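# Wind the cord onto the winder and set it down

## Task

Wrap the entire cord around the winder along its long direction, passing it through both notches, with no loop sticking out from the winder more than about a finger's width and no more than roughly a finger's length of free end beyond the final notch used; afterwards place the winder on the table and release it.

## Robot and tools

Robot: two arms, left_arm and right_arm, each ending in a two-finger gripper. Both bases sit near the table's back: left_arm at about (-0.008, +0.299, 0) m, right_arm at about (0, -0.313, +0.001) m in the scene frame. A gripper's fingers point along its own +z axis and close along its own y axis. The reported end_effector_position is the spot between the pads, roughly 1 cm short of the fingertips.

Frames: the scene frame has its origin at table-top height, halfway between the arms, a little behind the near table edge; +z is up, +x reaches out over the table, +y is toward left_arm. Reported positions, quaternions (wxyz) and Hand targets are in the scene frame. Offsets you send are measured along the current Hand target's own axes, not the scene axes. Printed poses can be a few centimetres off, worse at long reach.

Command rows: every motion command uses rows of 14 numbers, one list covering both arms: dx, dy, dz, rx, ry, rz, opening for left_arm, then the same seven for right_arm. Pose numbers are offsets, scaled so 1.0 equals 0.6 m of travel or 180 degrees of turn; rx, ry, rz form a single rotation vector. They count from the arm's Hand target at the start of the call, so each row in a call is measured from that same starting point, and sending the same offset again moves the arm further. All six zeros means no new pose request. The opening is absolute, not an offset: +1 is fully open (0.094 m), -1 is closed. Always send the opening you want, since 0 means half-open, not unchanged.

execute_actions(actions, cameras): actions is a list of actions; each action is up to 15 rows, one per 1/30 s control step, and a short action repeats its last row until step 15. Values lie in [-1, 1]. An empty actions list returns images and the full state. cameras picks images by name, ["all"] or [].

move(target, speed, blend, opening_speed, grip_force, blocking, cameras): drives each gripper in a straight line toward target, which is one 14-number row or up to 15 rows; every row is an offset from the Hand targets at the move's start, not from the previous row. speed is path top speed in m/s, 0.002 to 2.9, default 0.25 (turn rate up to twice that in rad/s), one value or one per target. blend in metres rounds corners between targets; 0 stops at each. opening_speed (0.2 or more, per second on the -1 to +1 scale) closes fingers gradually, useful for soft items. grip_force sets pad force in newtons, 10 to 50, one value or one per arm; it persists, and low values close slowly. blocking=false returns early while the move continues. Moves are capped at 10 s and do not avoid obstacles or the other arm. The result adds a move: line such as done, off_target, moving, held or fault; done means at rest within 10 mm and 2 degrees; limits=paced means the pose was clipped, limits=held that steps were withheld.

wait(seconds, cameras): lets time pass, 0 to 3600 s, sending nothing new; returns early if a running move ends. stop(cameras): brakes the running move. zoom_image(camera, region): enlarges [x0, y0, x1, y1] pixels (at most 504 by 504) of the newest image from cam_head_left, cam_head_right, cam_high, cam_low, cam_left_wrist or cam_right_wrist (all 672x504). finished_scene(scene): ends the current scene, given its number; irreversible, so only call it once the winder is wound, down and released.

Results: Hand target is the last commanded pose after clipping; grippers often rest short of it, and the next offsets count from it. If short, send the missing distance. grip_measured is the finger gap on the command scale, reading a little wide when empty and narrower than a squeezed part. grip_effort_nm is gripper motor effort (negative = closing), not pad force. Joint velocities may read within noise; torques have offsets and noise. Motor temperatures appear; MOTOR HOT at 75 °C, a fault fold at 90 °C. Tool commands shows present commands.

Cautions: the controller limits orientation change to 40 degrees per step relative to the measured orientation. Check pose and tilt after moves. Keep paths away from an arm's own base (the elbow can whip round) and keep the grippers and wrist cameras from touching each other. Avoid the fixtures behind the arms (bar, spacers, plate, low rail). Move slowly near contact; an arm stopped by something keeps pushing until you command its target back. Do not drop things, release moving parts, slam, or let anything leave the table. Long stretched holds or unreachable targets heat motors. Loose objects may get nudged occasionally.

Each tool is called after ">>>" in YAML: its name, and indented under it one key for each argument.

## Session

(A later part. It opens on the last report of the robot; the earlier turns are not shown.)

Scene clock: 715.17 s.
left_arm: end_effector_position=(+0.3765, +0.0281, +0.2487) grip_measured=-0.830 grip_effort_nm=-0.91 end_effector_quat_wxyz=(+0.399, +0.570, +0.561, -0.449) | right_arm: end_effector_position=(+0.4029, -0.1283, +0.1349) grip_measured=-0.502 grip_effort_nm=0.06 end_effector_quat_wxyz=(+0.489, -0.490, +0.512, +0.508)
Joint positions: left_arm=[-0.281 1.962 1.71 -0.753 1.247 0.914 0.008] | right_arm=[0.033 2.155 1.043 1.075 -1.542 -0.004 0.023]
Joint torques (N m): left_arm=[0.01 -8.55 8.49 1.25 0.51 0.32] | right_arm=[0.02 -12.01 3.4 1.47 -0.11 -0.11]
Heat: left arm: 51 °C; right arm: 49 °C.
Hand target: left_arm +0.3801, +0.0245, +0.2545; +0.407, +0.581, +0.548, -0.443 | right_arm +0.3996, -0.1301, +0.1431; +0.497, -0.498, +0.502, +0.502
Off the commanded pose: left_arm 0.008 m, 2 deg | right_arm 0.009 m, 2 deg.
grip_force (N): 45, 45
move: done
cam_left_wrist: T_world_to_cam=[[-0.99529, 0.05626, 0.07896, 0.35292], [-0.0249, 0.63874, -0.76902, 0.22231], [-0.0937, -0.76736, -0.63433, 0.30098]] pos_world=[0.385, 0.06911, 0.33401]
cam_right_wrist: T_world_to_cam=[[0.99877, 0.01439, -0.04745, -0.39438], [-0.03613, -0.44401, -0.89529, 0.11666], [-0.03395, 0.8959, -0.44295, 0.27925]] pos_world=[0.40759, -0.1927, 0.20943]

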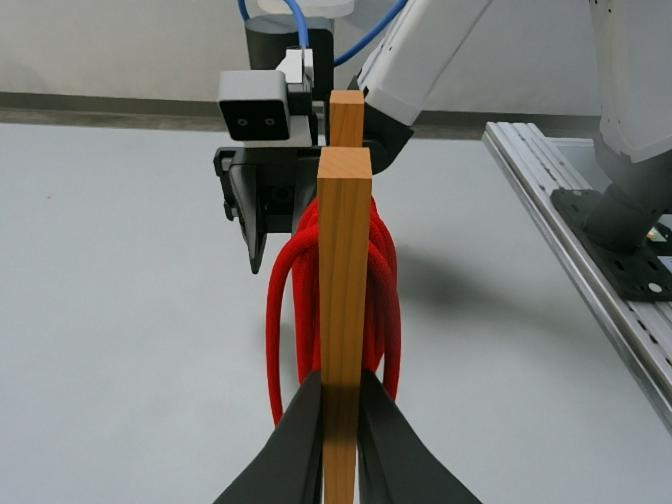

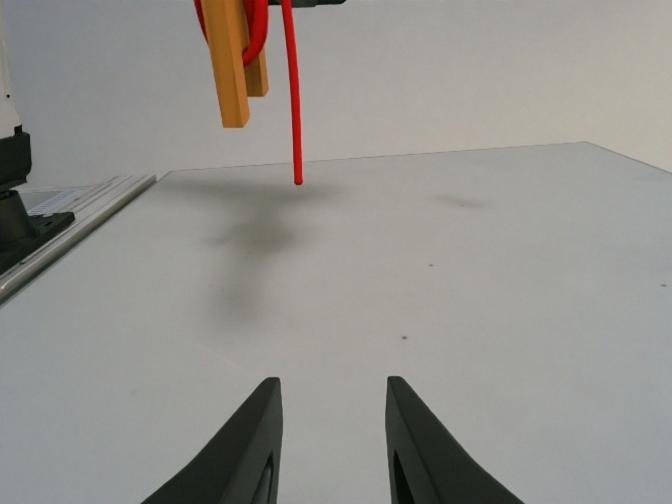

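>>> move:
  target: [0,0,0,0,0,0.48,-0.95, 0,0,0,0,0,0,-0.5]
  speed: 0.15
  cameras: ["cam_left_wrist", "cam_right_wrist", "cam_high"]

>>> zoom_image:
  camera: "cam_high"
  region: [310, 190, 410, 290]

Scene clock: 721.40 s.
left_arm: end_effector_position=(+0.3873, +0.0267, +0.2342) grip_measured=-0.830 grip_effort_nm=-0.91 end_effector_quat_wxyz=(+0.618, +0.781, +0.073, -0.047) | right_arm: end_effector_position=(+0.4029, -0.1283, +0.1349) grip_measured=-0.502 grip_effort_nm=0.06 end_effector_quat_wxyz=(+0.489, -0.490, +0.512, +0.508)
Joint positions: left_arm=[-0.281 1.899 1.48 -0.303 1.227 2.079 0.008] | right_arm=[0.033 2.155 1.043 1.075 -1.542 -0.004 0.023]
Joint torques (N m): left_arm=[0.01 -12.85 5.56 1.8 0.64 0.15] | right_arm=[0.02 -12.03 3.29 1.45 -0.11 -0.12]
Heat: left arm: 51 °C; right arm: 50 °C.
Hand target: left_arm +0.3801, +0.0245, +0.2545; +0.600, +0.799, +0.002, -0.044 | right_arm +0.3996, -0.1301, +0.1431; +0.497, -0.498, +0.502, +0.502
Off the commanded pose: left_arm 0.022 m, 9 deg | right_arm 0.009 m, 2 deg.
joint sent to its limit (left arm) — joint 6 (wrist roll), upper limit. The joint targets are off in orientation, not in position.
grip_force (N): 45, 45
move: off_target (left_arm)
cam_left_wrist: T_world_to_cam=[[-0.19868, 0.23548, -0.95135, 0.29295], [0.89428, 0.4407, -0.07768, -0.30028], [0.40097, -0.86621, -0.29814, 0.02405]] pos_world=[0.3171, 0.08418, 0.26254]
cam_right_wrist: T_world_to_cam=[[0.99877, 0.01439, -0.04745, -0.39438], [-0.03613, -0.44401, -0.89529, 0.11666], [-0.03395, 0.8959, -0.44295, 0.27925]] pos_world=[0.40759, -0.1927, 0.20943]
Images, in order (width x height): cam_high 672x504, cam_left_wrist 672x504, cam_right_wrist 672x504.

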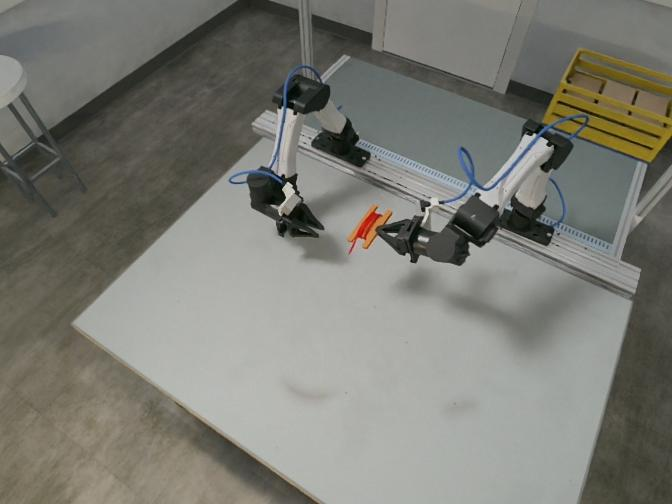

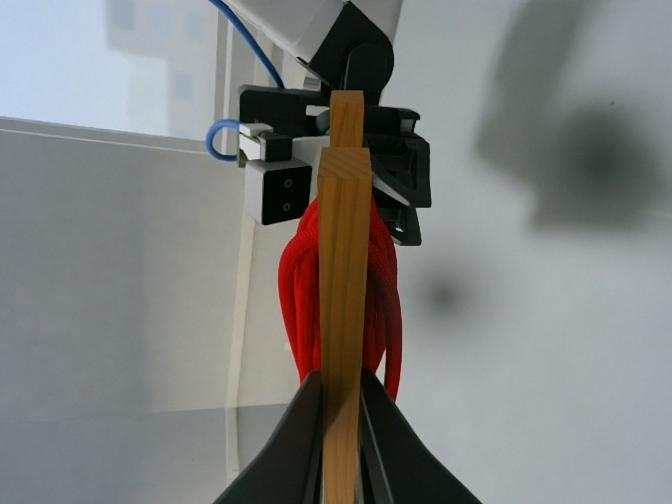

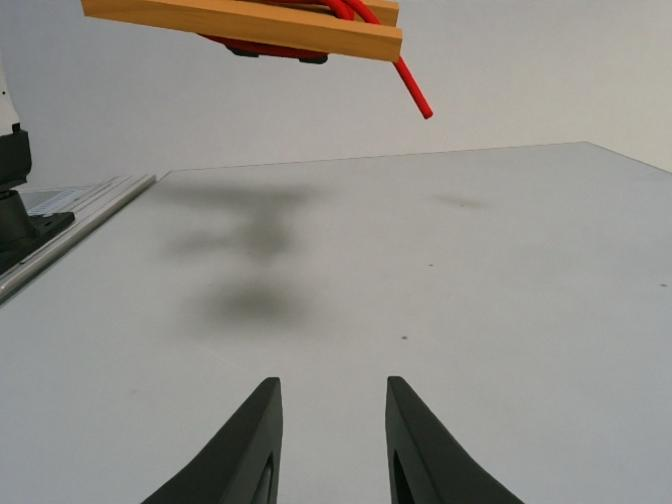

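Scaled by 5.040 from the camera's image (finer frame: 960x720).

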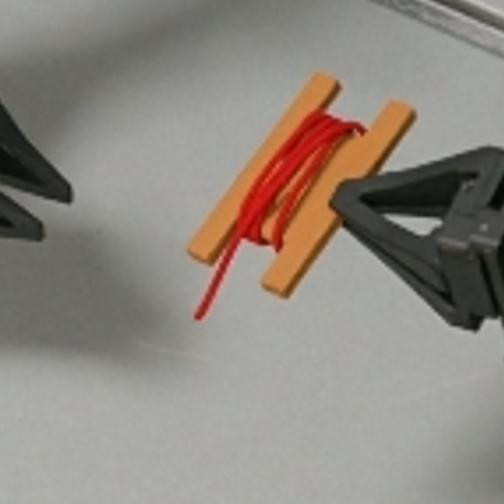

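>>> execute_actions:
  actions: []
  cameras: ["cam_high", "cam_low", "cam_right_wrist"]

>>> zoom_image:
  camera: "cam_high"
  region: [310, 190, 410, 290]

>>> zoom_image:
  camera: "cam_low"
  region: [200, 100, 360, 220]

Scene clock: 727.17 s.
left_arm: end_effector_position=(+0.3873, +0.0267, +0.2343) grip_measured=-0.830 grip_effort_nm=-0.91 end_effector_quat_wxyz=(+0.618, +0.781, +0.073, -0.047) | right_arm: end_effector_position=(+0.4029, -0.1283, +0.1349) grip_measured=-0.502 grip_effort_nm=0.06 end_effector_quat_wxyz=(+0.489, -0.490, +0.512, +0.508)
Joint positions: left_arm=[-0.281 1.899 1.48 -0.302 1.227 2.079 0.008] | right_arm=[0.033 2.155 1.043 1.075 -1.542 -0.004 0.023]
Joint velocities: within noise
Joint torques (N m): left_arm=[0.01 -12.79 5.5 1.81 0.65 0.16] | right_arm=[-0.18 -11.89 3.25 1.43 -0.11 -0.14]
Motor temperatures (°C): left_arm=[24 50 45 39 25 25 27] | right_arm=[22 51 36 37 24 25 26]
Heat: left arm: 50 °C; right arm: 51 °C.
Hand target: left_arm +0.3801, +0.0245, +0.2545; +0.600, +0.799, +0.001, -0.044 | right_arm +0.3996, -0.1301, +0.1431; +0.497, -0.498, +0.502, +0.502
Tool commands: left_gripper/opening=-0.95 right_gripper/opening=-0.5
Off the commanded pose: left_arm 0.022 m, 9 deg | right_arm 0.009 m, 2 deg.
grip_force (N): 45, 45
camera_calibration:
cam_right_wrist: T_world_to_cam=[[0.99877, 0.01439, -0.04745, -0.39438], [-0.03613, -0.44401, -0.89529, 0.11666], [-0.03395, 0.8959, -0.44295, 0.27925]] pos_world=[0.40759, -0.1927, 0.20943]
Images, in order (width x height): cam_high 672x504, cam_low 672x504, cam_right_wrist 672x504.

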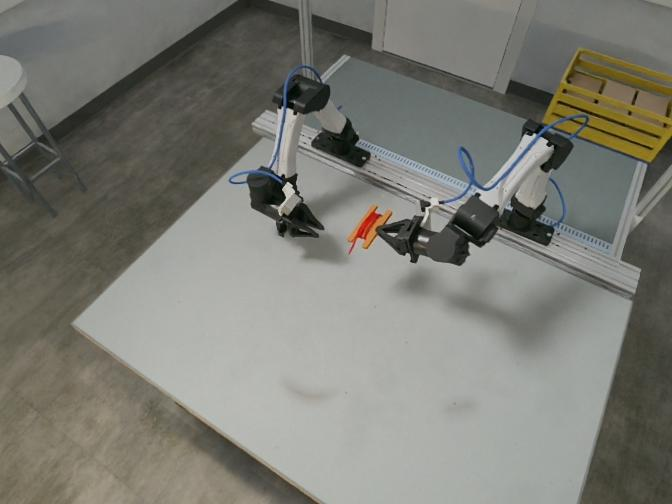

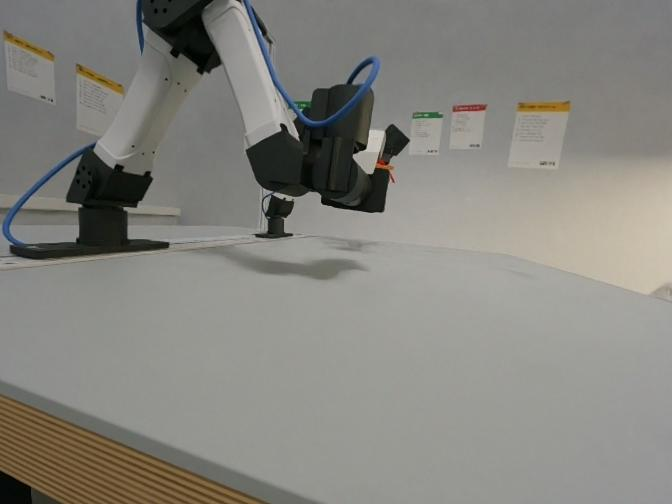

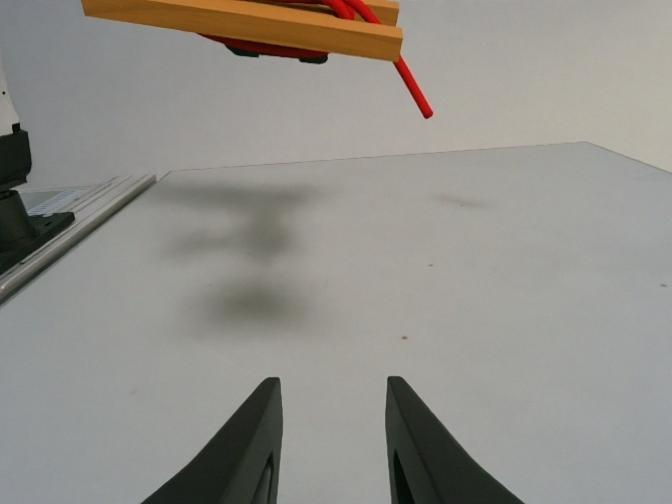

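Scaled by 5.040 from the camera's image (finer frame: 960x720).

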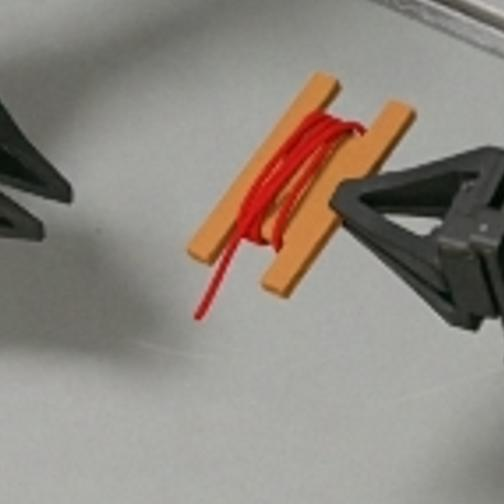

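Scaled by 3.150 from the camera's image (finer frame: 960x720).

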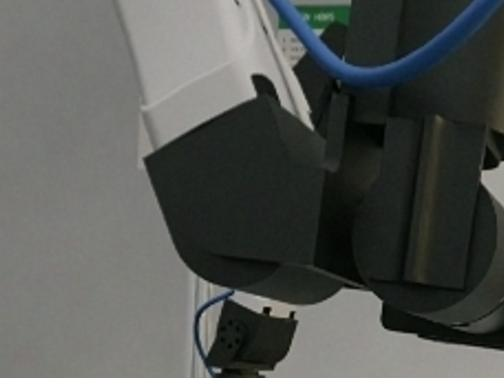

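>>> move:
  target: [0, 0, 0, -0.09, 0.022, 0.017, -0.95, -0.178, 0.199, -0.033, 0.4874, 0.1306, 0.1306, 0.48]
  speed: 0.16
  cameras: ["cam_right_wrist"]

>>> zoom_image:
  camera: "cam_right_wrist"
  region: [0, 0, 500, 400]

Scene clock: 738.10 s.
left_arm: end_effector_position=(+0.3815, +0.0239, +0.2541) grip_measured=-0.830 grip_effort_nm=-0.91 end_effector_quat_wxyz=(+0.703, +0.711, +0.017, -0.002) | right_arm: end_effector_position=(+0.2808, -0.1518, +0.2443) grip_measured=+0.478 grip_effort_nm=0.06 end_effector_quat_wxyz=(+0.493, -0.007, +0.870, -0.004)
Joint positions: left_arm=[-0.281 1.887 1.183 0.701 1.301 1.533 0.008] | right_arm=[0.899 1.107 1.007 -0.651 0.734 0.547 0.069]
Joint torques (N m): left_arm=[0.55 -8.42 5.2 2.01 0.15 -0.06] | right_arm=[0.9 -2.15 7.92 1.37 0.41 0.07]
Heat: left arm: 49 °C; right arm: 51 °C.
Hand target: left_arm +0.3801, +0.0245, +0.2546; +0.707, +0.707, +0.007, +0.000 | right_arm +0.2812, -0.1498, +0.2509; +0.496, -0.001, +0.868, +0.000
Off the commanded pose: left_arm 0.002 m, 1 deg | right_arm 0.007 m, 1 deg.
grip_force (N): 45, 45
move: done
cam_right_wrist: T_world_to_cam=[[0.01908, -0.99982, -0.00145, -0.15709], [-0.8387, -0.01522, -0.54438, 0.40441], [0.54426, 0.0116, -0.83883, 0.14483]] pos_world=[0.26335, -0.15258, 0.34141]

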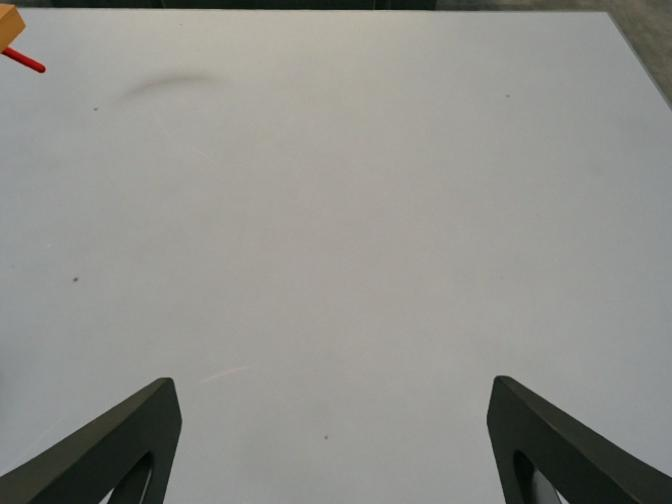

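Scaled by 1.008 from the camera's image (finer frame: 960x720).

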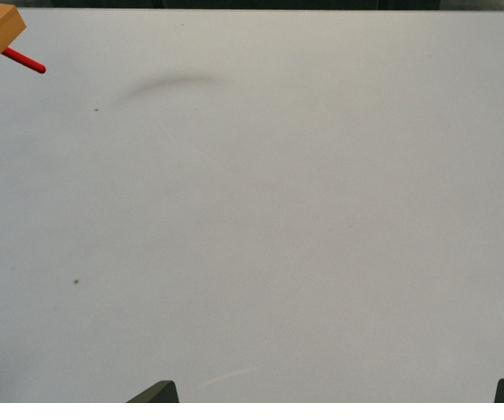

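>>> execute_actions:
  actions: []
  cameras: ["cam_high"]

>>> zoom_image:
  camera: "cam_high"
  region: [325, 190, 405, 270]

Scene clock: 738.30 s.
left_arm: end_effector_position=(+0.3815, +0.0239, +0.2542) grip_measured=-0.830 grip_effort_nm=-0.91 end_effector_quat_wxyz=(+0.703, +0.711, +0.017, -0.002) | right_arm: end_effector_position=(+0.2807, -0.1519, +0.2443) grip_measured=+0.478 grip_effort_nm=0.07 end_effector_quat_wxyz=(+0.493, -0.007, +0.870, -0.004)
Joint positions: left_arm=[-0.281 1.887 1.183 0.701 1.301 1.533 0.008] | right_arm=[0.899 1.107 1.007 -0.651 0.734 0.547 0.069]
Joint velocities: within noise
Joint torques (N m): left_arm=[0.57 -8.4 5.15 2 0.14 -0.07] | right_arm=[0.9 -1.92 7.91 1.42 0.43 0.11]
Motor temperatures (°C): left_arm=[24 49 44 39 25 25 27] | right_arm=[22 51 36 38 24 25 26]
Heat: left arm: 49 °C; right arm: 51 °C.
Hand target: left_arm +0.3801, +0.0245, +0.2546; +0.707, +0.707, +0.007, +0.000 | right_arm +0.2812, -0.1498, +0.2509; +0.496, -0.001, +0.868, +0.000
Tool commands: left_gripper/opening=-0.95 right_gripper/opening=+0.48
Off the commanded pose: left_arm 0.002 m, 1 deg | right_arm 0.007 m, 1 deg.
grip_force (N): 45, 45
Images, in order (width x height): cam_high 672x504.

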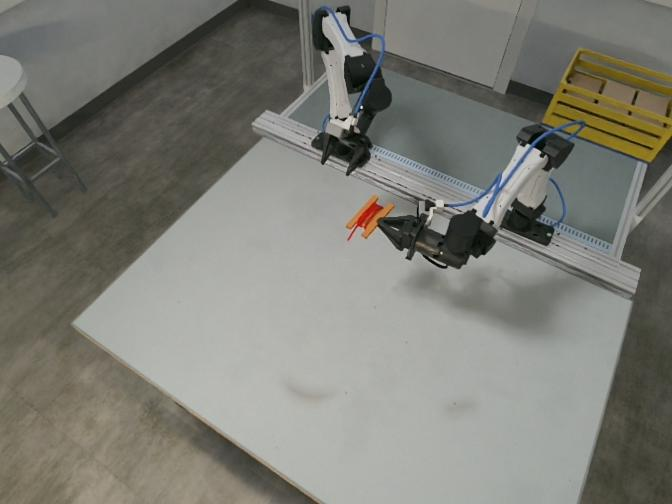

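Scaled by 6.300 from the camera's image (finer frame: 960x720).

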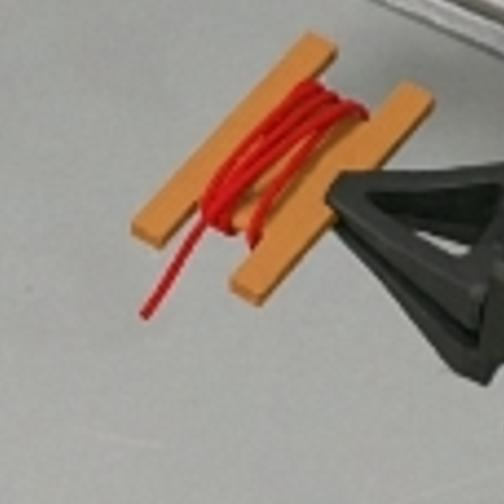

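>>> move:
  target: [0, 0, 0, 0, 0, 0, -0.95, -0.042, 0.263, -0.064, 0, 0, 0, 0.48]
  speed: 0.15
  cameras: ["cam_right_wrist"]

Scene clock: 741.23 s.
left_arm: end_effector_position=(+0.3815, +0.0239, +0.2546) grip_measured=-0.830 grip_effort_nm=-0.91 end_effector_quat_wxyz=(+0.704, +0.710, +0.016, -0.001) | right_arm: end_effector_position=(+0.2611, +0.0051, +0.2895) grip_measured=+0.478 grip_effort_nm=0.07 end_effector_quat_wxyz=(+0.494, -0.005, +0.869, -0.002)
Joint positions: left_arm=[-0.281 1.887 1.183 0.705 1.301 1.531 0.008] | right_arm=[1.247 1.706 1.743 -1.093 0.953 0.959 0.069]
Joint torques (N m): left_arm=[0.61 -8.34 5.14 2 0.14 -0.06] | right_arm=[0.88 -6.09 7.19 1.02 0.54 0.13]
Heat: left arm: 49 °C; right arm: 50 °C.
Hand target: left_arm +0.3801, +0.0245, +0.2546; +0.707, +0.707, +0.007, +0.000 | right_arm +0.2608, +0.0081, +0.2918; +0.496, -0.001, +0.868, -0.001
Off the commanded pose: left_arm 0.001 m, 1 deg | right_arm 0.004 m, 1 deg.
grip_force (N): 45, 45
move: done
cam_right_wrist: T_world_to_cam=[[0.01888, -0.9998, -0.0067, 0.00179], [-0.83752, -0.01215, -0.54627, 0.41512], [0.54608, 0.01593, -0.83758, 0.19082]] pos_world=[0.24344, 0.00379, 0.38661]

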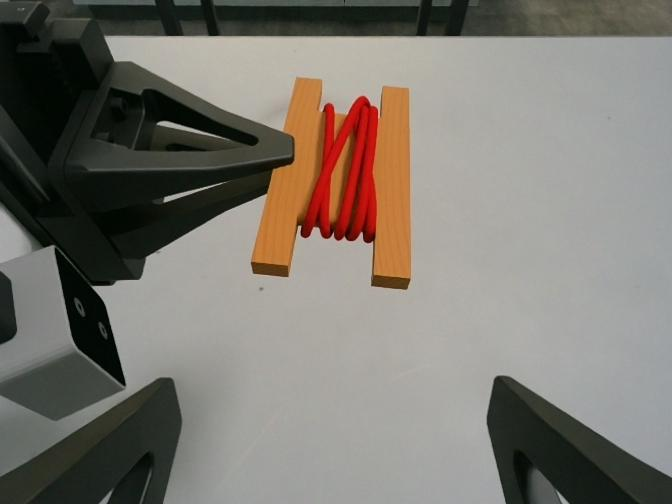

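>>> move:
  target: [0, 0, 0, 0, 0, 0, -0.95, -0.006, 0.005, 0.148, 0.0263, 0, 0.0155, 0.42]
  speed: 0.08
  cameras: ["cam_right_wrist"]

Scene clock: 744.20 s.
left_arm: end_effector_position=(+0.3815, +0.0239, +0.2546) grip_measured=-0.830 grip_effort_nm=-0.91 end_effector_quat_wxyz=(+0.704, +0.710, +0.016, -0.001) | right_arm: end_effector_position=(+0.3358, +0.0080, +0.2547) grip_measured=+0.421 grip_effort_nm=-0.10 end_effector_quat_wxyz=(+0.499, +0.044, +0.865, -0.023)
Joint positions: left_arm=[-0.281 1.887 1.183 0.705 1.301 1.531 0.008] | right_arm=[1.076 1.838 1.743 -0.868 0.923 0.862 0.067]
Joint torques (N m): left_arm=[0.55 -8.38 5.18 2 0.14 -0.07] | right_arm=[-0.09 -7.53 6.17 1.31 0.3 -0.18]
Heat: left arm: 48 °C; right arm: 49 °C.
Hand target: left_arm +0.3801, +0.0245, +0.2546; +0.707, +0.707, +0.007, +0.000 | right_arm +0.3391, +0.0111, +0.2499; +0.496, +0.041, +0.867, -0.024
Off the commanded pose: left_arm 0.001 m, 1 deg | right_arm 0.007 m, 1 deg.
grip_force (N): 45, 45
move: done
cam_right_wrist: T_world_to_cam=[[-0.08712, -0.99604, -0.01769, 0.04142], [-0.82734, 0.08224, -0.55564, 0.45685], [0.5549, -0.03377, -0.83123, 0.1166]] pos_world=[0.31688, 0.00762, 0.3515]

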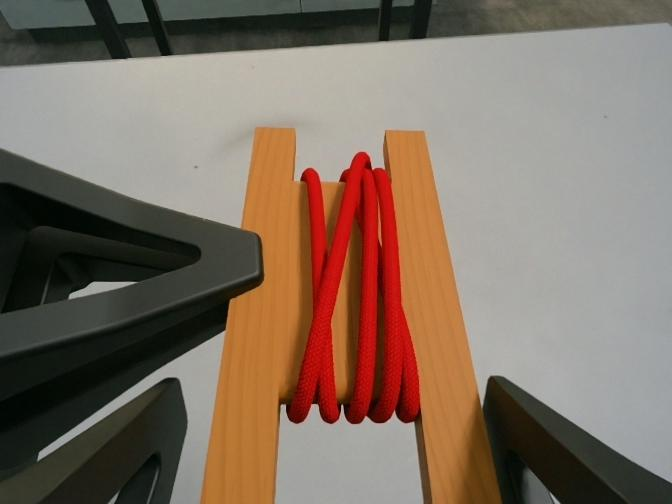

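>>> move:
  target: [0, 0, 0, 0, 0, 0, -0.95, 0, -0.007, 0, 0, 0, 0, 0.42]
  speed: 0.05

>>> move:
  target: [0, 0, 0, 0, 0, 0, -0.95, 0, 0, 0, 0, 0, 0, 0.0]
  speed: 0.05
  opening_speed: 0.4
  grip_force: [45, 25]
  cameras: ["cam_right_wrist"]

Scene clock: 745.60 s.
left_arm: end_effector_position=(+0.3815, +0.0239, +0.2546) grip_measured=-0.830 grip_effort_nm=-0.91 end_effector_quat_wxyz=(+0.704, +0.710, +0.016, -0.001) | right_arm: end_effector_position=(+0.3373, +0.0076, +0.2535) grip_measured=+0.421 grip_effort_nm=-0.09 end_effector_quat_wxyz=(+0.498, +0.043, +0.866, -0.023)
Joint positions: left_arm=[-0.281 1.887 1.183 0.705 1.301 1.531 0.008] | right_arm=[1.072 1.838 1.737 -0.858 0.921 0.856 0.067]
Joint torques (N m): left_arm=[0.54 -8.35 5.16 2 0.15 -0.05] | right_arm=[-0.2 -8.94 4.79 1.34 0.25 -0.15]
Heat: left arm: 48 °C; right arm: 49 °C.
Hand target: left_arm +0.3801, +0.0245, +0.2546; +0.707, +0.707, +0.007, +0.000 | right_arm +0.3387, +0.0070, +0.2499; +0.496, +0.041, +0.867, -0.024
Off the commanded pose: left_arm 0.001 m, 1 deg | right_arm 0.004 m, 0 deg.
grip_force (N): 45, 45
move: done

Scene clock: 746.87 s.
left_arm: end_effector_position=(+0.3810, +0.0239, +0.2546) grip_measured=-0.830 grip_effort_nm=-0.91 end_effector_quat_wxyz=(+0.704, +0.710, +0.015, -0.002) | right_arm: end_effector_position=(+0.3382, +0.0068, +0.2535) grip_measured=+0.184 grip_effort_nm=-0.59 end_effector_quat_wxyz=(+0.498, +0.044, +0.865, -0.024)
Joint positions: left_arm=[-0.281 1.887 1.183 0.705 1.304 1.53 0.008] | right_arm=[1.07 1.838 1.737 -0.858 0.921 0.855 0.056]
Joint torques (N m): left_arm=[0.59 -8.35 5.15 2 0.12 -0.07] | right_arm=[0.05 -9.06 4.71 1.32 0.33 -0.11]
Heat: left arm: 48 °C; right arm: 49 °C.
Hand target: left_arm +0.3801, +0.0245, +0.2546; +0.707, +0.707, +0.007, +0.000 | right_arm +0.3388, +0.0069, +0.2499; +0.496, +0.041, +0.867, -0.024
Off the commanded pose: left_arm 0.001 m, 1 deg | right_arm 0.004 m, 1 deg.
grip_force (N): 45, 25
move: done
cam_right_wrist: T_world_to_cam=[[-0.08911, -0.99588, -0.01671, 0.04081], [-0.82737, 0.08335, -0.55545, 0.45832], [0.55455, -0.03567, -0.83138, 0.11444]] pos_world=[0.31938, 0.00652, 0.3504]

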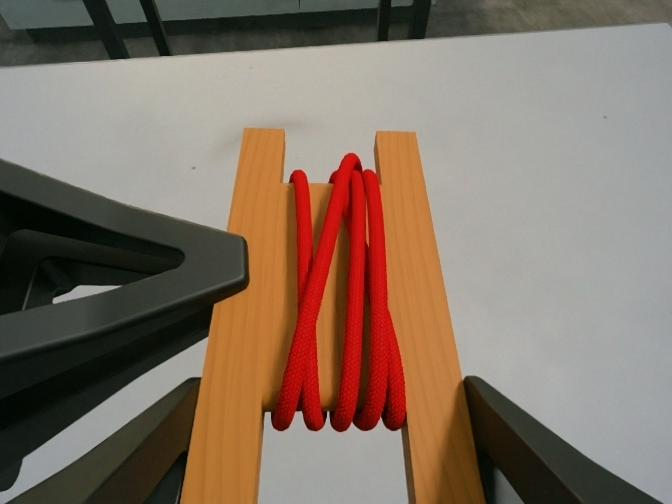

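>>> move:
  target: [0, 0, 0, 0, 0, 0, -0.3, 0, 0, 0, 0, 0, 0, 0.0]
  speed: 0.05
  opening_speed: 0.4
  grip_force: [45, 45]

>>> move:
  target: [0, 0, -0.2, 0, 0, 0, -0.3, 0, 0, 0, 0, 0, 0, 0.0]
  speed: 0.12
  cameras: ["cam_right_wrist"]

>>> zoom_image:
  camera: "cam_right_wrist"
  region: [180, 60, 520, 315]

Scene clock: 749.20 s.
left_arm: end_effector_position=(+0.3810, +0.0239, +0.2556) grip_measured=-0.303 grip_effort_nm=0.13 end_effector_quat_wxyz=(+0.705, +0.709, +0.013, +0.000) | right_arm: end_effector_position=(+0.3380, +0.0073, +0.2531) grip_measured=+0.170 grip_effort_nm=-0.96 end_effector_quat_wxyz=(+0.497, +0.044, +0.866, -0.023)
Joint positions: left_arm=[-0.281 1.887 1.183 0.713 1.304 1.528 0.033] | right_arm=[1.07 1.838 1.737 -0.858 0.917 0.855 0.055]
Joint torques (N m): left_arm=[0.54 -8.25 5.12 1.96 0.11 -0.07] | right_arm=[0.17 -9.11 4.63 1.34 0.36 -0.09]
Heat: left arm: 47 °C; right arm: 49 °C.
Hand target: left_arm +0.3801, +0.0245, +0.2546; +0.707, +0.707, +0.007, +0.000 | right_arm +0.3388, +0.0069, +0.2499; +0.496, +0.041, +0.867, -0.024
Off the commanded pose: left_arm 0.001 m, 1 deg | right_arm 0.003 m, 0 deg.
grip_force (N): 45, 45
move: done

Scene clock: 750.80 s.
left_arm: end_effector_position=(+0.3958, +0.1427, +0.2409) grip_measured=-0.302 grip_effort_nm=0.13 end_effector_quat_wxyz=(+0.703, +0.708, +0.061, +0.008) | right_arm: end_effector_position=(+0.3380, +0.0073, +0.2531) grip_measured=+0.170 grip_effort_nm=-0.96 end_effector_quat_wxyz=(+0.497, +0.044, +0.866, -0.023)
Joint positions: left_arm=[0.016 1.87 1.109 0.714 1.521 1.529 0.033] | right_arm=[1.07 1.838 1.737 -0.858 0.917 0.855 0.055]
Joint torques (N m): left_arm=[0.92 -11.86 4.78 1.69 0.72 0.16] | right_arm=[0.08 -9.03 4.86 1.36 0.4 -0.21]
Heat: left arm: 47 °C; right arm: 49 °C.
Hand target: left_arm +0.3788, +0.1444, +0.2546; +0.707, +0.707, +0.007, +0.000 | right_arm +0.3388, +0.0069, +0.2499; +0.496, +0.041, +0.867, -0.024
Off the commanded pose: left_arm 0.022 m, 6 deg | right_arm 0.003 m, 0 deg.
joint sent to its limit (left arm) — joint 5 (wrist yaw), upper limit. The joint targets still meet the commanded pose.
grip_force (N): 45, 45
move: off_target (left_arm)
cam_right_wrist: T_world_to_cam=[[-0.08676, -0.99606, -0.0182, 0.04088], [-0.82918, 0.08232, -0.55289, 0.45786], [0.55221, -0.03288, -0.83306, 0.11536]] pos_world=[0.31949, 0.00682, 0.35]

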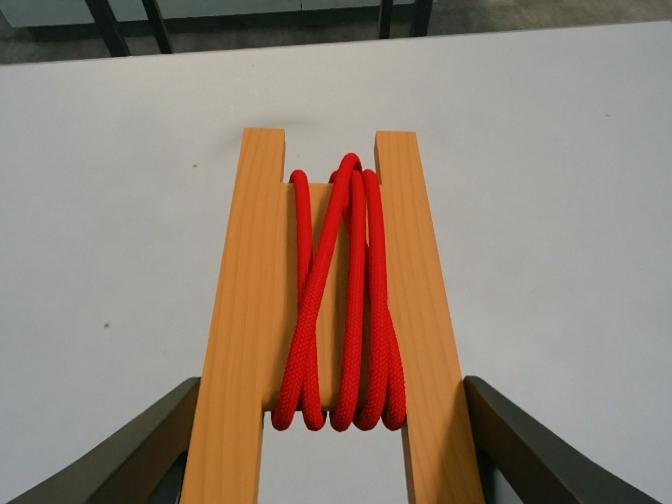

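Scaled by 1.482 from the camera's image (finer frame: 960x720).

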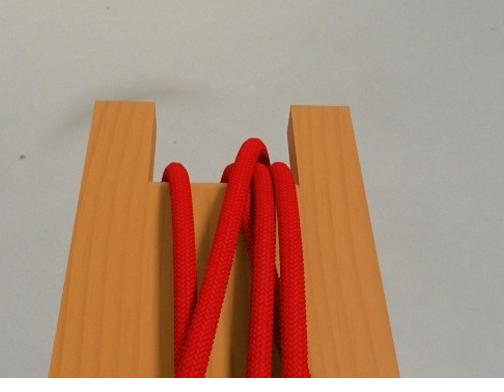

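>>> move:
  target: [0.068, -0.133, 0.05, 0, 0, -0.5, -0.5, 0, 0, 0, 0, 0, 0, 0.0]
  speed: 0.18
  cameras: ["cam_left_wrist"]

Scene clock: 756.83 s.
left_arm: end_effector_position=(+0.4128, +0.1176, +0.1723) grip_measured=-0.498 grip_effort_nm=-0.08 end_effector_quat_wxyz=(+0.486, +0.497, +0.511, -0.505) | right_arm: end_effector_position=(+0.3380, +0.0073, +0.2531) grip_measured=+0.170 grip_effort_nm=-0.95 end_effector_quat_wxyz=(+0.497, +0.044, +0.866, -0.023)
Joint positions: left_arm=[-0.047 2.08 1.289 0.172 1.559 0.571 0.024] | right_arm=[1.07 1.838 1.737 -0.858 0.917 0.855 0.055]
Joint torques (N m): left_arm=[0.01 -8.85 7.41 1.58 0.29 0.08] | right_arm=[0.27 -9.02 4.86 1.36 0.34 -0.12]
Heat: left arm: 47 °C; right arm: 49 °C.
Hand target: left_arm +0.4191, +0.1148, +0.1743; +0.500, +0.495, +0.505, -0.500 | right_arm +0.3388, +0.0069, +0.2499; +0.496, +0.041, +0.867, -0.024
Off the commanded pose: left_arm 0.007 m, 2 deg | right_arm 0.003 m, 0 deg.
grip_force (N): 45, 45
move: done
cam_left_wrist: T_world_to_cam=[[-0.99804, 0.01563, 0.06059, 0.39916], [-0.04881, 0.41142, -0.91014, 0.16821], [-0.03915, -0.91131, -0.40985, 0.28026]] pos_world=[0.41756, 0.17996, 0.24377]

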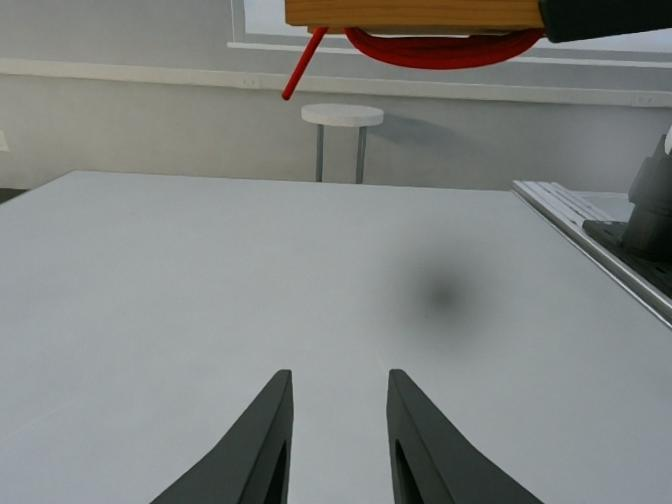

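>>> move:
  target: [-0.113, 0.03, 0, 0, 0, 0, -0.5, 0, 0, 0, 0, 0, 0, 0.0]
  speed: 0.12

Scene clock: 759.73 s.
left_arm: end_effector_position=(+0.4362, +0.1168, +0.2183) grip_measured=-0.498 grip_effort_nm=-0.08 end_effector_quat_wxyz=(+0.475, +0.484, +0.523, -0.517) | right_arm: end_effector_position=(+0.3380, +0.0073, +0.2531) grip_measured=+0.170 grip_effort_nm=-0.95 end_effector_quat_wxyz=(+0.497, +0.044, +0.866, -0.023)
Joint positions: left_arm=[-0.047 2.08 1.455 0.133 1.559 0.396 0.024] | right_arm=[1.07 1.838 1.737 -0.858 0.917 0.855 0.055]
Joint torques (N m): left_arm=[0.21 -13.82 7.97 1.62 0.23 0.04] | right_arm=[0.21 -8.91 4.83 1.34 0.4 -0.13]
Heat: left arm: 47 °C; right arm: 49 °C.
Hand target: left_arm +0.4378, +0.1149, +0.2420; +0.500, +0.495, +0.505, -0.500 | right_arm +0.3388, +0.0069, +0.2499; +0.496, +0.041, +0.867, -0.024
Off the commanded pose: left_arm 0.024 m, 4 deg | right_arm 0.003 m, 0 deg.
grip_force (N): 45, 45
move: off_target (left_arm)

>>> move:
  target: [-0.02, -0.007, 0.15, 0, 0, 0, -0.5, 0, 0, 0, 0, 0, 0, 0.0]
  speed: 0.1
  cameras: ["cam_left_wrist"]

Scene clock: 762.53 s.
left_arm: end_effector_position=(+0.4356, +0.0278, +0.2455) grip_measured=-0.498 grip_effort_nm=-0.08 end_effector_quat_wxyz=(+0.482, +0.489, +0.521, -0.507) | right_arm: end_effector_position=(+0.3393, +0.0077, +0.2553) grip_measured=+0.170 grip_effort_nm=-0.96 end_effector_quat_wxyz=(+0.502, +0.048, +0.863, -0.021)
Joint positions: left_arm=[-0.243 2.08 1.447 0.58 1.353 -0.02 0.024] | right_arm=[1.07 1.838 1.737 -0.846 0.926 0.855 0.055]
Joint torques (N m): left_arm=[-0.08 -11.43 5.65 2.15 -0.01 -0.04] | right_arm=[0.05 -8.99 4.72 1.23 0.25 -0.16]
Heat: left arm: 48 °C; right arm: 49 °C.
Hand target: left_arm +0.4346, +0.0250, +0.2540; +0.500, +0.495, +0.505, -0.500 | right_arm +0.3388, +0.0068, +0.2499; +0.496, +0.041, +0.867, -0.024
Off the commanded pose: left_arm 0.009 m, 3 deg | right_arm 0.005 m, 1 deg.
grip_force (N): 45, 45
move: off_target (left_arm)
cam_left_wrist: T_world_to_cam=[[-0.99646, 0.00269, 0.08401, 0.41281], [-0.07533, 0.41478, -0.9068, 0.28356], [-0.03728, -0.90992, -0.4131, 0.22925]] pos_world=[0.44126, 0.08987, 0.31716]

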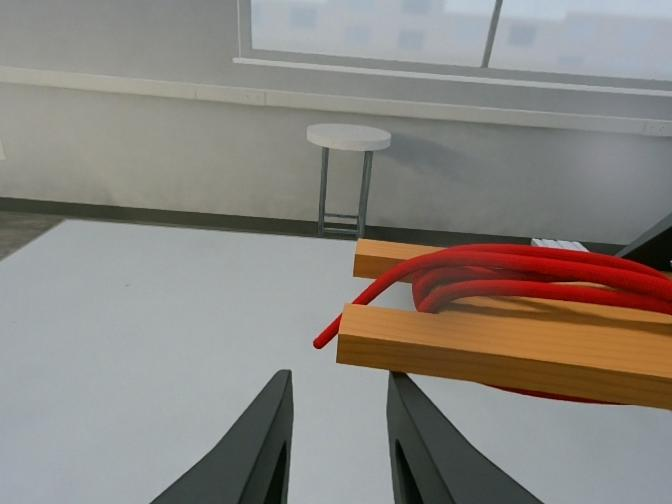

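>>> move:
  target: [0.04, 0.005, -0.02, 0, 0, 0, -0.5, 0, 0, 0, 0, 0, 0, 0.0]
  speed: 0.08

Scene clock: 764.80 s.
left_arm: end_effector_position=(+0.4345, +0.0336, +0.2364) grip_measured=-0.498 grip_effort_nm=-0.08 end_effector_quat_wxyz=(+0.496, +0.497, +0.507, -0.500) | right_arm: end_effector_position=(+0.3389, +0.0088, +0.2543) grip_measured=+0.170 grip_effort_nm=-0.96 end_effector_quat_wxyz=(+0.499, +0.046, +0.865, -0.018)
Joint positions: left_arm=[-0.231 2.097 1.404 0.702 1.365 -0.037 0.024] | right_arm=[1.07 1.838 1.737 -0.846 0.917 0.855 0.055]
Joint torques (N m): left_arm=[1.11 -8.98 5.18 1.96 0.07 0.03] | right_arm=[-0.08 -8.98 4.72 1.19 0.36 -0.16]
Heat: left arm: 48 °C; right arm: 49 °C.
Hand target: left_arm +0.4372, +0.0370, +0.2300; +0.500, +0.495, +0.505, -0.500 | right_arm +0.3388, +0.0069, +0.2499; +0.496, +0.041, +0.867, -0.024
Off the commanded pose: left_arm 0.008 m, 1 deg | right_arm 0.005 m, 1 deg.
grip_force (N): 45, 45
move: done

>>> move:
  target: [0.006, 0.003, 0.1, 0, 0, 0, -0.5, 0, 0, 0, 0, 0, 0, 0.0]
  speed: 0.08
  cameras: ["cam_left_wrist"]

>>> zoom_image:
  camera: "cam_left_wrist"
  region: [240, 240, 480, 420]

Scene clock: 766.47 s.
left_arm: end_effector_position=(+0.4335, -0.0191, +0.2199) grip_measured=-0.498 grip_effort_nm=-0.08 end_effector_quat_wxyz=(+0.487, +0.492, +0.514, -0.507) | right_arm: end_effector_position=(+0.3389, +0.0088, +0.2543) grip_measured=+0.170 grip_effort_nm=-0.96 end_effector_quat_wxyz=(+0.499, +0.046, +0.865, -0.018)
Joint positions: left_arm=[-0.342 2.165 1.452 0.702 1.259 -0.048 0.024] | right_arm=[1.07 1.838 1.737 -0.846 0.917 0.855 0.055]
Joint torques (N m): left_arm=[0.09 -9.78 8.34 1.93 -0.12 0.05] | right_arm=[0.16 -8.98 4.71 1.22 0.37 -0.11]
Heat: left arm: 48 °C; right arm: 49 °C.
Hand target: left_arm +0.4396, -0.0230, +0.2263; +0.500, +0.495, +0.505, -0.500 | right_arm +0.3388, +0.0069, +0.2499; +0.496, +0.041, +0.867, -0.024
Off the commanded pose: left_arm 0.010 m, 2 deg | right_arm 0.005 m, 1 deg.
grip_force (N): 45, 45
move: done
cam_left_wrist: T_world_to_cam=[[-0.99756, 0.00912, 0.06922, 0.41685], [-0.05951, 0.40761, -0.91121, 0.27352], [-0.03652, -0.91311, -0.40607, 0.17408]] pos_world=[0.43846, 0.04367, 0.29107]

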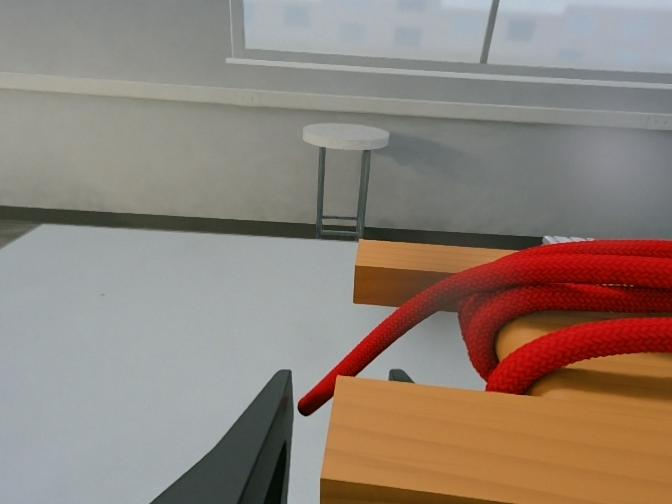

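Scaled by 2.100 from the camera's image (finer frame: 960x720).

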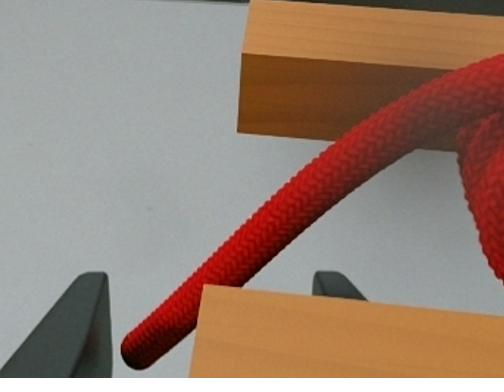

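>>> move:
  target: [-0.035, 0.004, 0.004, 0, 0, 0, -0.5, 0, 0, 0, 0, 0, 0, 0.0]
  speed: 0.06
  cameras: ["cam_left_wrist"]

Scene clock: 767.87 s.
left_arm: end_effector_position=(+0.4381, -0.0206, +0.2277) grip_measured=-0.498 grip_effort_nm=-0.08 end_effector_quat_wxyz=(+0.481, +0.488, +0.520, -0.510) | right_arm: end_effector_position=(+0.3402, +0.0070, +0.2570) grip_measured=+0.170 grip_effort_nm=-0.96 end_effector_quat_wxyz=(+0.507, +0.050, +0.860, -0.022)
Joint positions: left_arm=[-0.342 2.165 1.497 0.639 1.259 -0.049 0.024] | right_arm=[1.07 1.838 1.737 -0.841 0.936 0.855 0.055]
Joint torques (N m): left_arm=[-0.08 -12.04 9.01 1.85 -0.1 0.04] | right_arm=[0.2 -9.03 4.68 1.16 0.18 -0.16]
Heat: left arm: 49 °C; right arm: 49 °C.
Hand target: left_arm +0.4422, -0.0253, +0.2473; +0.500, +0.495, +0.505, -0.500 | right_arm +0.3388, +0.0069, +0.2499; +0.496, +0.041, +0.867, -0.024
Off the commanded pose: left_arm 0.021 m, 3 deg | right_arm 0.007 m, 2 deg.
grip_force (N): 45, 45
move: off_target (left_arm)
cam_left_wrist: T_world_to_cam=[[-0.99608, 0.00798, 0.08811, 0.41593], [-0.07698, 0.4128, -0.90756, 0.28842], [-0.04362, -0.91079, -0.41057, 0.18012]] pos_world=[0.44435, 0.04167, 0.29906]

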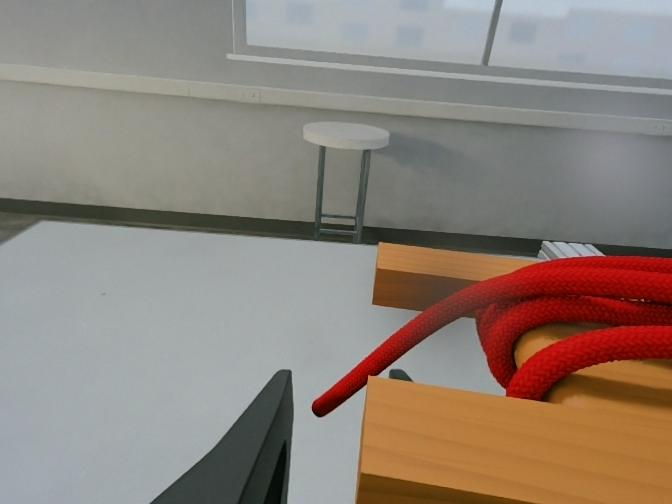

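>>> move:
  target: [-0.004, 0.002, -0.004, 0, -0.075, 0, -0.5, 0, 0, 0, 0, 0, 0, 0.0]
  speed: 0.06
  cameras: ["cam_left_wrist"]

Scene clock: 771.27 s.
left_arm: end_effector_position=(+0.4428, -0.0206, +0.2362) grip_measured=-0.498 grip_effort_nm=-0.08 end_effector_quat_wxyz=(+0.532, +0.427, +0.470, -0.561) | right_arm: end_effector_position=(+0.3407, +0.0091, +0.2574) grip_measured=+0.170 grip_effort_nm=-0.96 end_effector_quat_wxyz=(+0.507, +0.052, +0.860, -0.017)
Joint positions: left_arm=[-0.349 2.341 1.49 1.407 1.175 -0.61 0.024] | right_arm=[1.07 1.838 1.737 -0.831 0.93 0.855 0.055]
Joint torques (N m): left_arm=[-0.03 -10.61 7.83 1.95 -0.46 -0.01] | right_arm=[0.01 -9.13 4.9 1.11 0.26 -0.14]
Heat: left arm: 49 °C; right arm: 49 °C.
Hand target: left_arm +0.4434, -0.0230, +0.2498; +0.556, +0.433, +0.443, -0.555 | right_arm +0.3388, +0.0069, +0.2499; +0.496, +0.041, +0.867, -0.024
Off the commanded pose: left_arm 0.014 m, 4 deg | right_arm 0.008 m, 2 deg.
grip_force (N): 45, 45
move: off_target (left_arm)
cam_left_wrist: T_world_to_cam=[[-0.99516, 0.00993, 0.09778, 0.41723], [-0.09354, 0.20939, -0.97335, 0.3152], [-0.03014, -0.97778, -0.20745, 0.12859]] pos_world=[0.44857, 0.05559, 0.29268]

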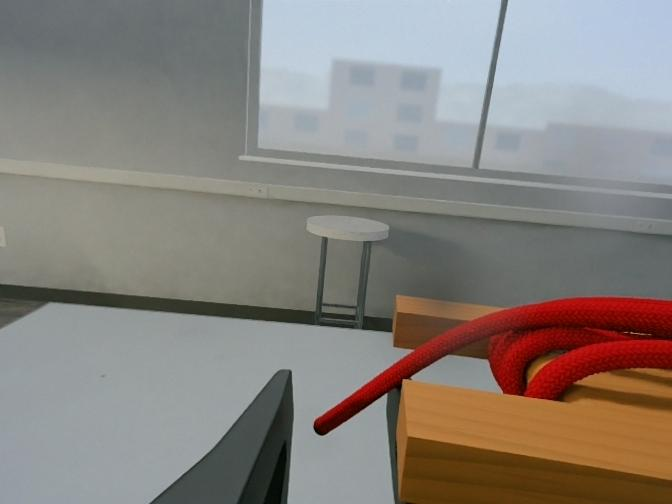

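>>> move:
  target: [0, 0, 0, 0, 0, 0, -0.95, 0, 0, 0, 0, 0, 0, 0.0]
  speed: 0.06
  opening_speed: 0.5
  cameras: ["cam_left_wrist"]

>>> zoom_image:
  camera: "cam_left_wrist"
  region: [250, 290, 490, 470]

Scene clock: 772.87 s.
left_arm: end_effector_position=(+0.4428, -0.0207, +0.2363) grip_measured=-0.941 grip_effort_nm=-0.89 end_effector_quat_wxyz=(+0.532, +0.426, +0.470, -0.561) | right_arm: end_effector_position=(+0.3406, +0.0093, +0.2572) grip_measured=+0.170 grip_effort_nm=-0.96 end_effector_quat_wxyz=(+0.506, +0.052, +0.861, -0.016)
Joint positions: left_arm=[-0.349 2.341 1.49 1.407 1.174 -0.611 0.003] | right_arm=[1.07 1.838 1.737 -0.831 0.929 0.855 0.055]
Joint torques (N m): left_arm=[0.06 -10.56 7.83 1.96 -0.43 -0.01] | right_arm=[-0.02 -9.05 4.83 1.1 0.24 -0.14]
Heat: left arm: 48 °C; right arm: 49 °C.
Hand target: left_arm +0.4435, -0.0229, +0.2498; +0.556, +0.433, +0.443, -0.555 | right_arm +0.3388, +0.0069, +0.2499; +0.496, +0.041, +0.867, -0.024
Off the commanded pose: left_arm 0.014 m, 4 deg | right_arm 0.008 m, 2 deg.
grip_force (N): 45, 45
move: done
cam_left_wrist: T_world_to_cam=[[-0.99507, 0.00956, 0.09869, 0.41694], [-0.09453, 0.20866, -0.97341, 0.31582], [-0.0299, -0.97794, -0.20673, 0.1282]] pos_world=[0.44857, 0.05549, 0.29278]

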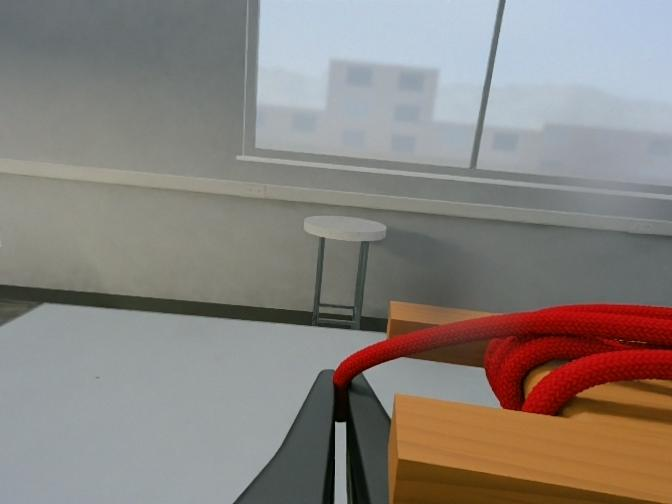

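Scaled by 2.100 from the camera's image (finer frame: 960x720).

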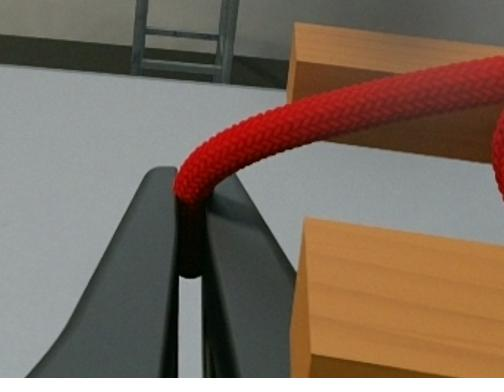

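>>> move:
  target:
    - [0.030, -0.030, -0.0175, 0, 0, 0, -0.95, 0, 0, 0, 0, 0, 0, 0.0]
    - [0.052, -0.042, -0.069, 0, 0, 0, -0.95, 0, 0, 0, 0, 0, 0, 0.0]
  speed: 0.05
  blend: 0.005
  cameras: ["cam_left_wrist"]

Scene clock: 775.67 s.
left_arm: end_effector_position=(+0.4253, +0.0007, +0.1858) grip_measured=-0.942 grip_effort_nm=-0.91 end_effector_quat_wxyz=(+0.507, +0.416, +0.507, -0.559) | right_arm: end_effector_position=(+0.3361, +0.0105, +0.2472) grip_measured=+0.170 grip_effort_nm=-0.96 end_effector_quat_wxyz=(+0.487, +0.038, +0.872, -0.016)
Joint positions: left_arm=[-0.317 2.325 1.29 1.462 1.204 -0.563 0.003] | right_arm=[1.07 1.838 1.729 -0.853 0.887 0.855 0.055]
Joint torques (N m): left_arm=[1.47 -14.23 3.84 2.48 -0.14 0.24] | right_arm=[0.02 -8.91 5.41 1.26 0.64 -0.13]
Heat: left arm: 48 °C; right arm: 49 °C.
Hand target: left_arm +0.4175, +0.0098, +0.2101; +0.556, +0.433, +0.443, -0.555 | right_arm +0.3387, +0.0068, +0.2498; +0.496, +0.041, +0.867, -0.024
Off the commanded pose: left_arm 0.027 m, 9 deg | right_arm 0.005 m, 2 deg.
joint sent to its limit (left arm) — joint 4 (wrist pitch), upper limit. The joint targets are off in orientation, not in position.
grip_force (N): 45, 45
move: off_target (left_arm)
cam_left_wrist: T_world_to_cam=[[-0.98547, -0.01246, 0.16938, 0.38704], [-0.16682, 0.25829, -0.95156, 0.28722], [-0.03189, -0.96599, -0.25661, 0.14822]] pos_world=[0.43406, 0.07382, 0.24578]

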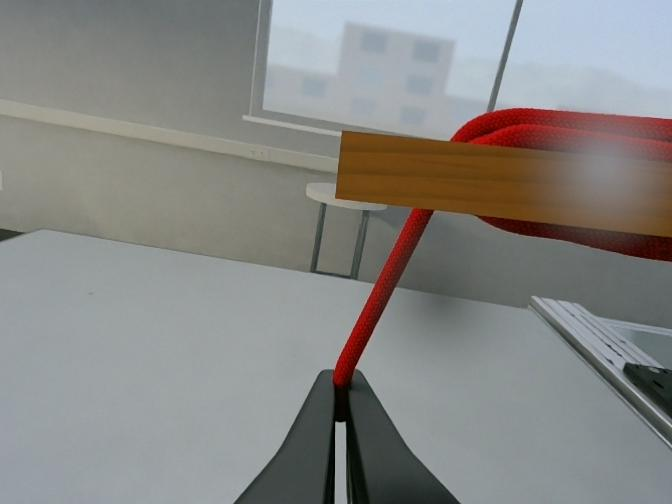

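>>> move:
  target:
    - [-0.027, 0, 0.0167, 0, 0.12, 0, -0.95, 0, 0, 0, 0, 0, 0, 0.0]
    - [-0.058, 0, -0.043, 0, 0.24, 0, -0.95, 0, 0, 0, 0, 0, 0, 0.0]
  speed: 0.06
  blend: 0.01
  cameras: ["cam_left_wrist"]

Scene clock: 783.40 s.
left_arm: end_effector_position=(+0.4109, +0.0398, +0.2355) grip_measured=-0.942 grip_effort_nm=-0.91 end_effector_quat_wxyz=(+0.346, +0.602, +0.621, -0.364) | right_arm: end_effector_position=(+0.3372, +0.0087, +0.2493) grip_measured=+0.170 grip_effort_nm=-0.95 end_effector_quat_wxyz=(+0.493, +0.041, +0.869, -0.020)
Joint positions: left_arm=[-0.275 2.142 2.1 -1.147 1.019 1.074 0.003] | right_arm=[1.07 1.838 1.729 -0.852 0.904 0.855 0.055]
Joint torques (N m): left_arm=[1.22 -9.42 8.05 0.95 0.49 0.26] | right_arm=[-0.23 -8.99 5.49 1.24 0.51 -0.14]
Heat: left arm: 49 °C; right arm: 49 °C.
Hand target: left_arm +0.4175, +0.0430, +0.2378; +0.354, +0.607, +0.616, -0.356 | right_arm +0.3388, +0.0069, +0.2498; +0.496, +0.041, +0.867, -0.024
Off the commanded pose: left_arm 0.008 m, 1 deg | right_arm 0.002 m, 1 deg.
grip_force (N): 45, 45
move: done
cam_left_wrist: T_world_to_cam=[[-0.99782, -0.01356, 0.06457, 0.39478], [-0.04968, 0.79849, -0.59996, 0.16951], [-0.04342, -0.60186, -0.79742, 0.31593]] pos_world=[0.41606, 0.06014, 0.32814]

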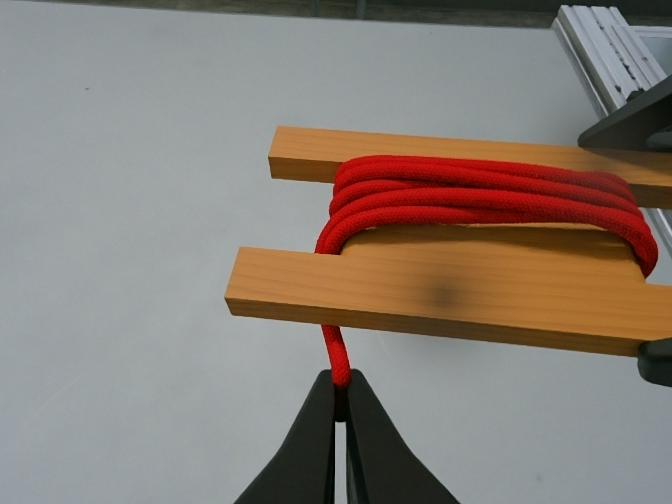

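>>> move:
  target: [0.275, 0, 0.157, 0, 0, 0, -0.95, 0.273, 0, 0.1605, 0, 0, 0, 0.0]
  speed: 0.06
  cameras: ["cam_left_wrist"]

Scene clock: 788.10 s.
left_arm: end_effector_position=(+0.4119, +0.0424, +0.0534) grip_measured=-0.942 grip_effort_nm=-0.91 end_effector_quat_wxyz=(+0.348, +0.606, +0.618, -0.360) | right_arm: end_effector_position=(+0.3370, +0.0103, +0.0671) grip_measured=+0.170 grip_effort_nm=-0.96 end_effector_quat_wxyz=(+0.495, +0.043, +0.868, -0.016)
Joint positions: left_arm=[-0.275 2.244 1.524 -0.472 1.015 1.088 0.003] | right_arm=[1.07 1.994 1.181 -0.134 0.904 0.852 0.055]
Joint torques (N m): left_arm=[0.73 -10.04 4.59 1.38 0.5 0.07] | right_arm=[-0.27 -8.13 4.29 1.4 0.53 -0.12]
Heat: left arm: 50 °C; right arm: 49 °C.
Hand target: left_arm +0.4156, +0.0430, +0.0478; +0.354, +0.607, +0.616, -0.356 | right_arm +0.3386, +0.0066, +0.0600; +0.496, +0.041, +0.867, -0.024
Off the commanded pose: left_arm 0.007 m, 1 deg | right_arm 0.008 m, 1 deg.
grip_force (N): 45, 45
move: done
cam_left_wrist: T_world_to_cam=[[-0.99859, -0.00814, 0.05249, 0.40831], [-0.03793, 0.80113, -0.59729, 0.05313], [-0.03719, -0.59844, -0.80031, 0.16974]] pos_world=[0.41607, 0.06234, 0.14614]

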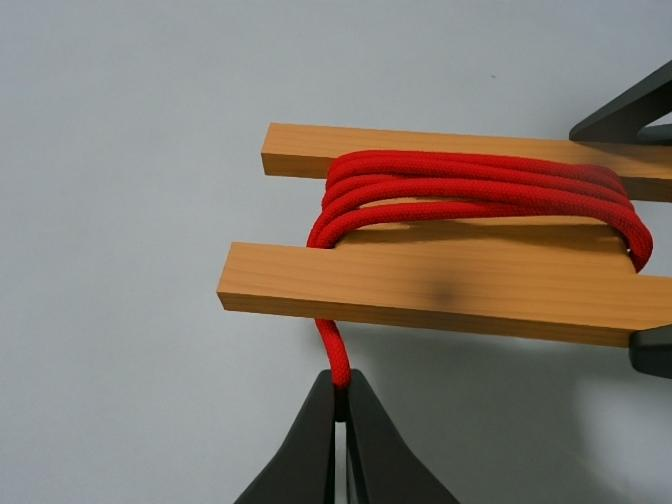

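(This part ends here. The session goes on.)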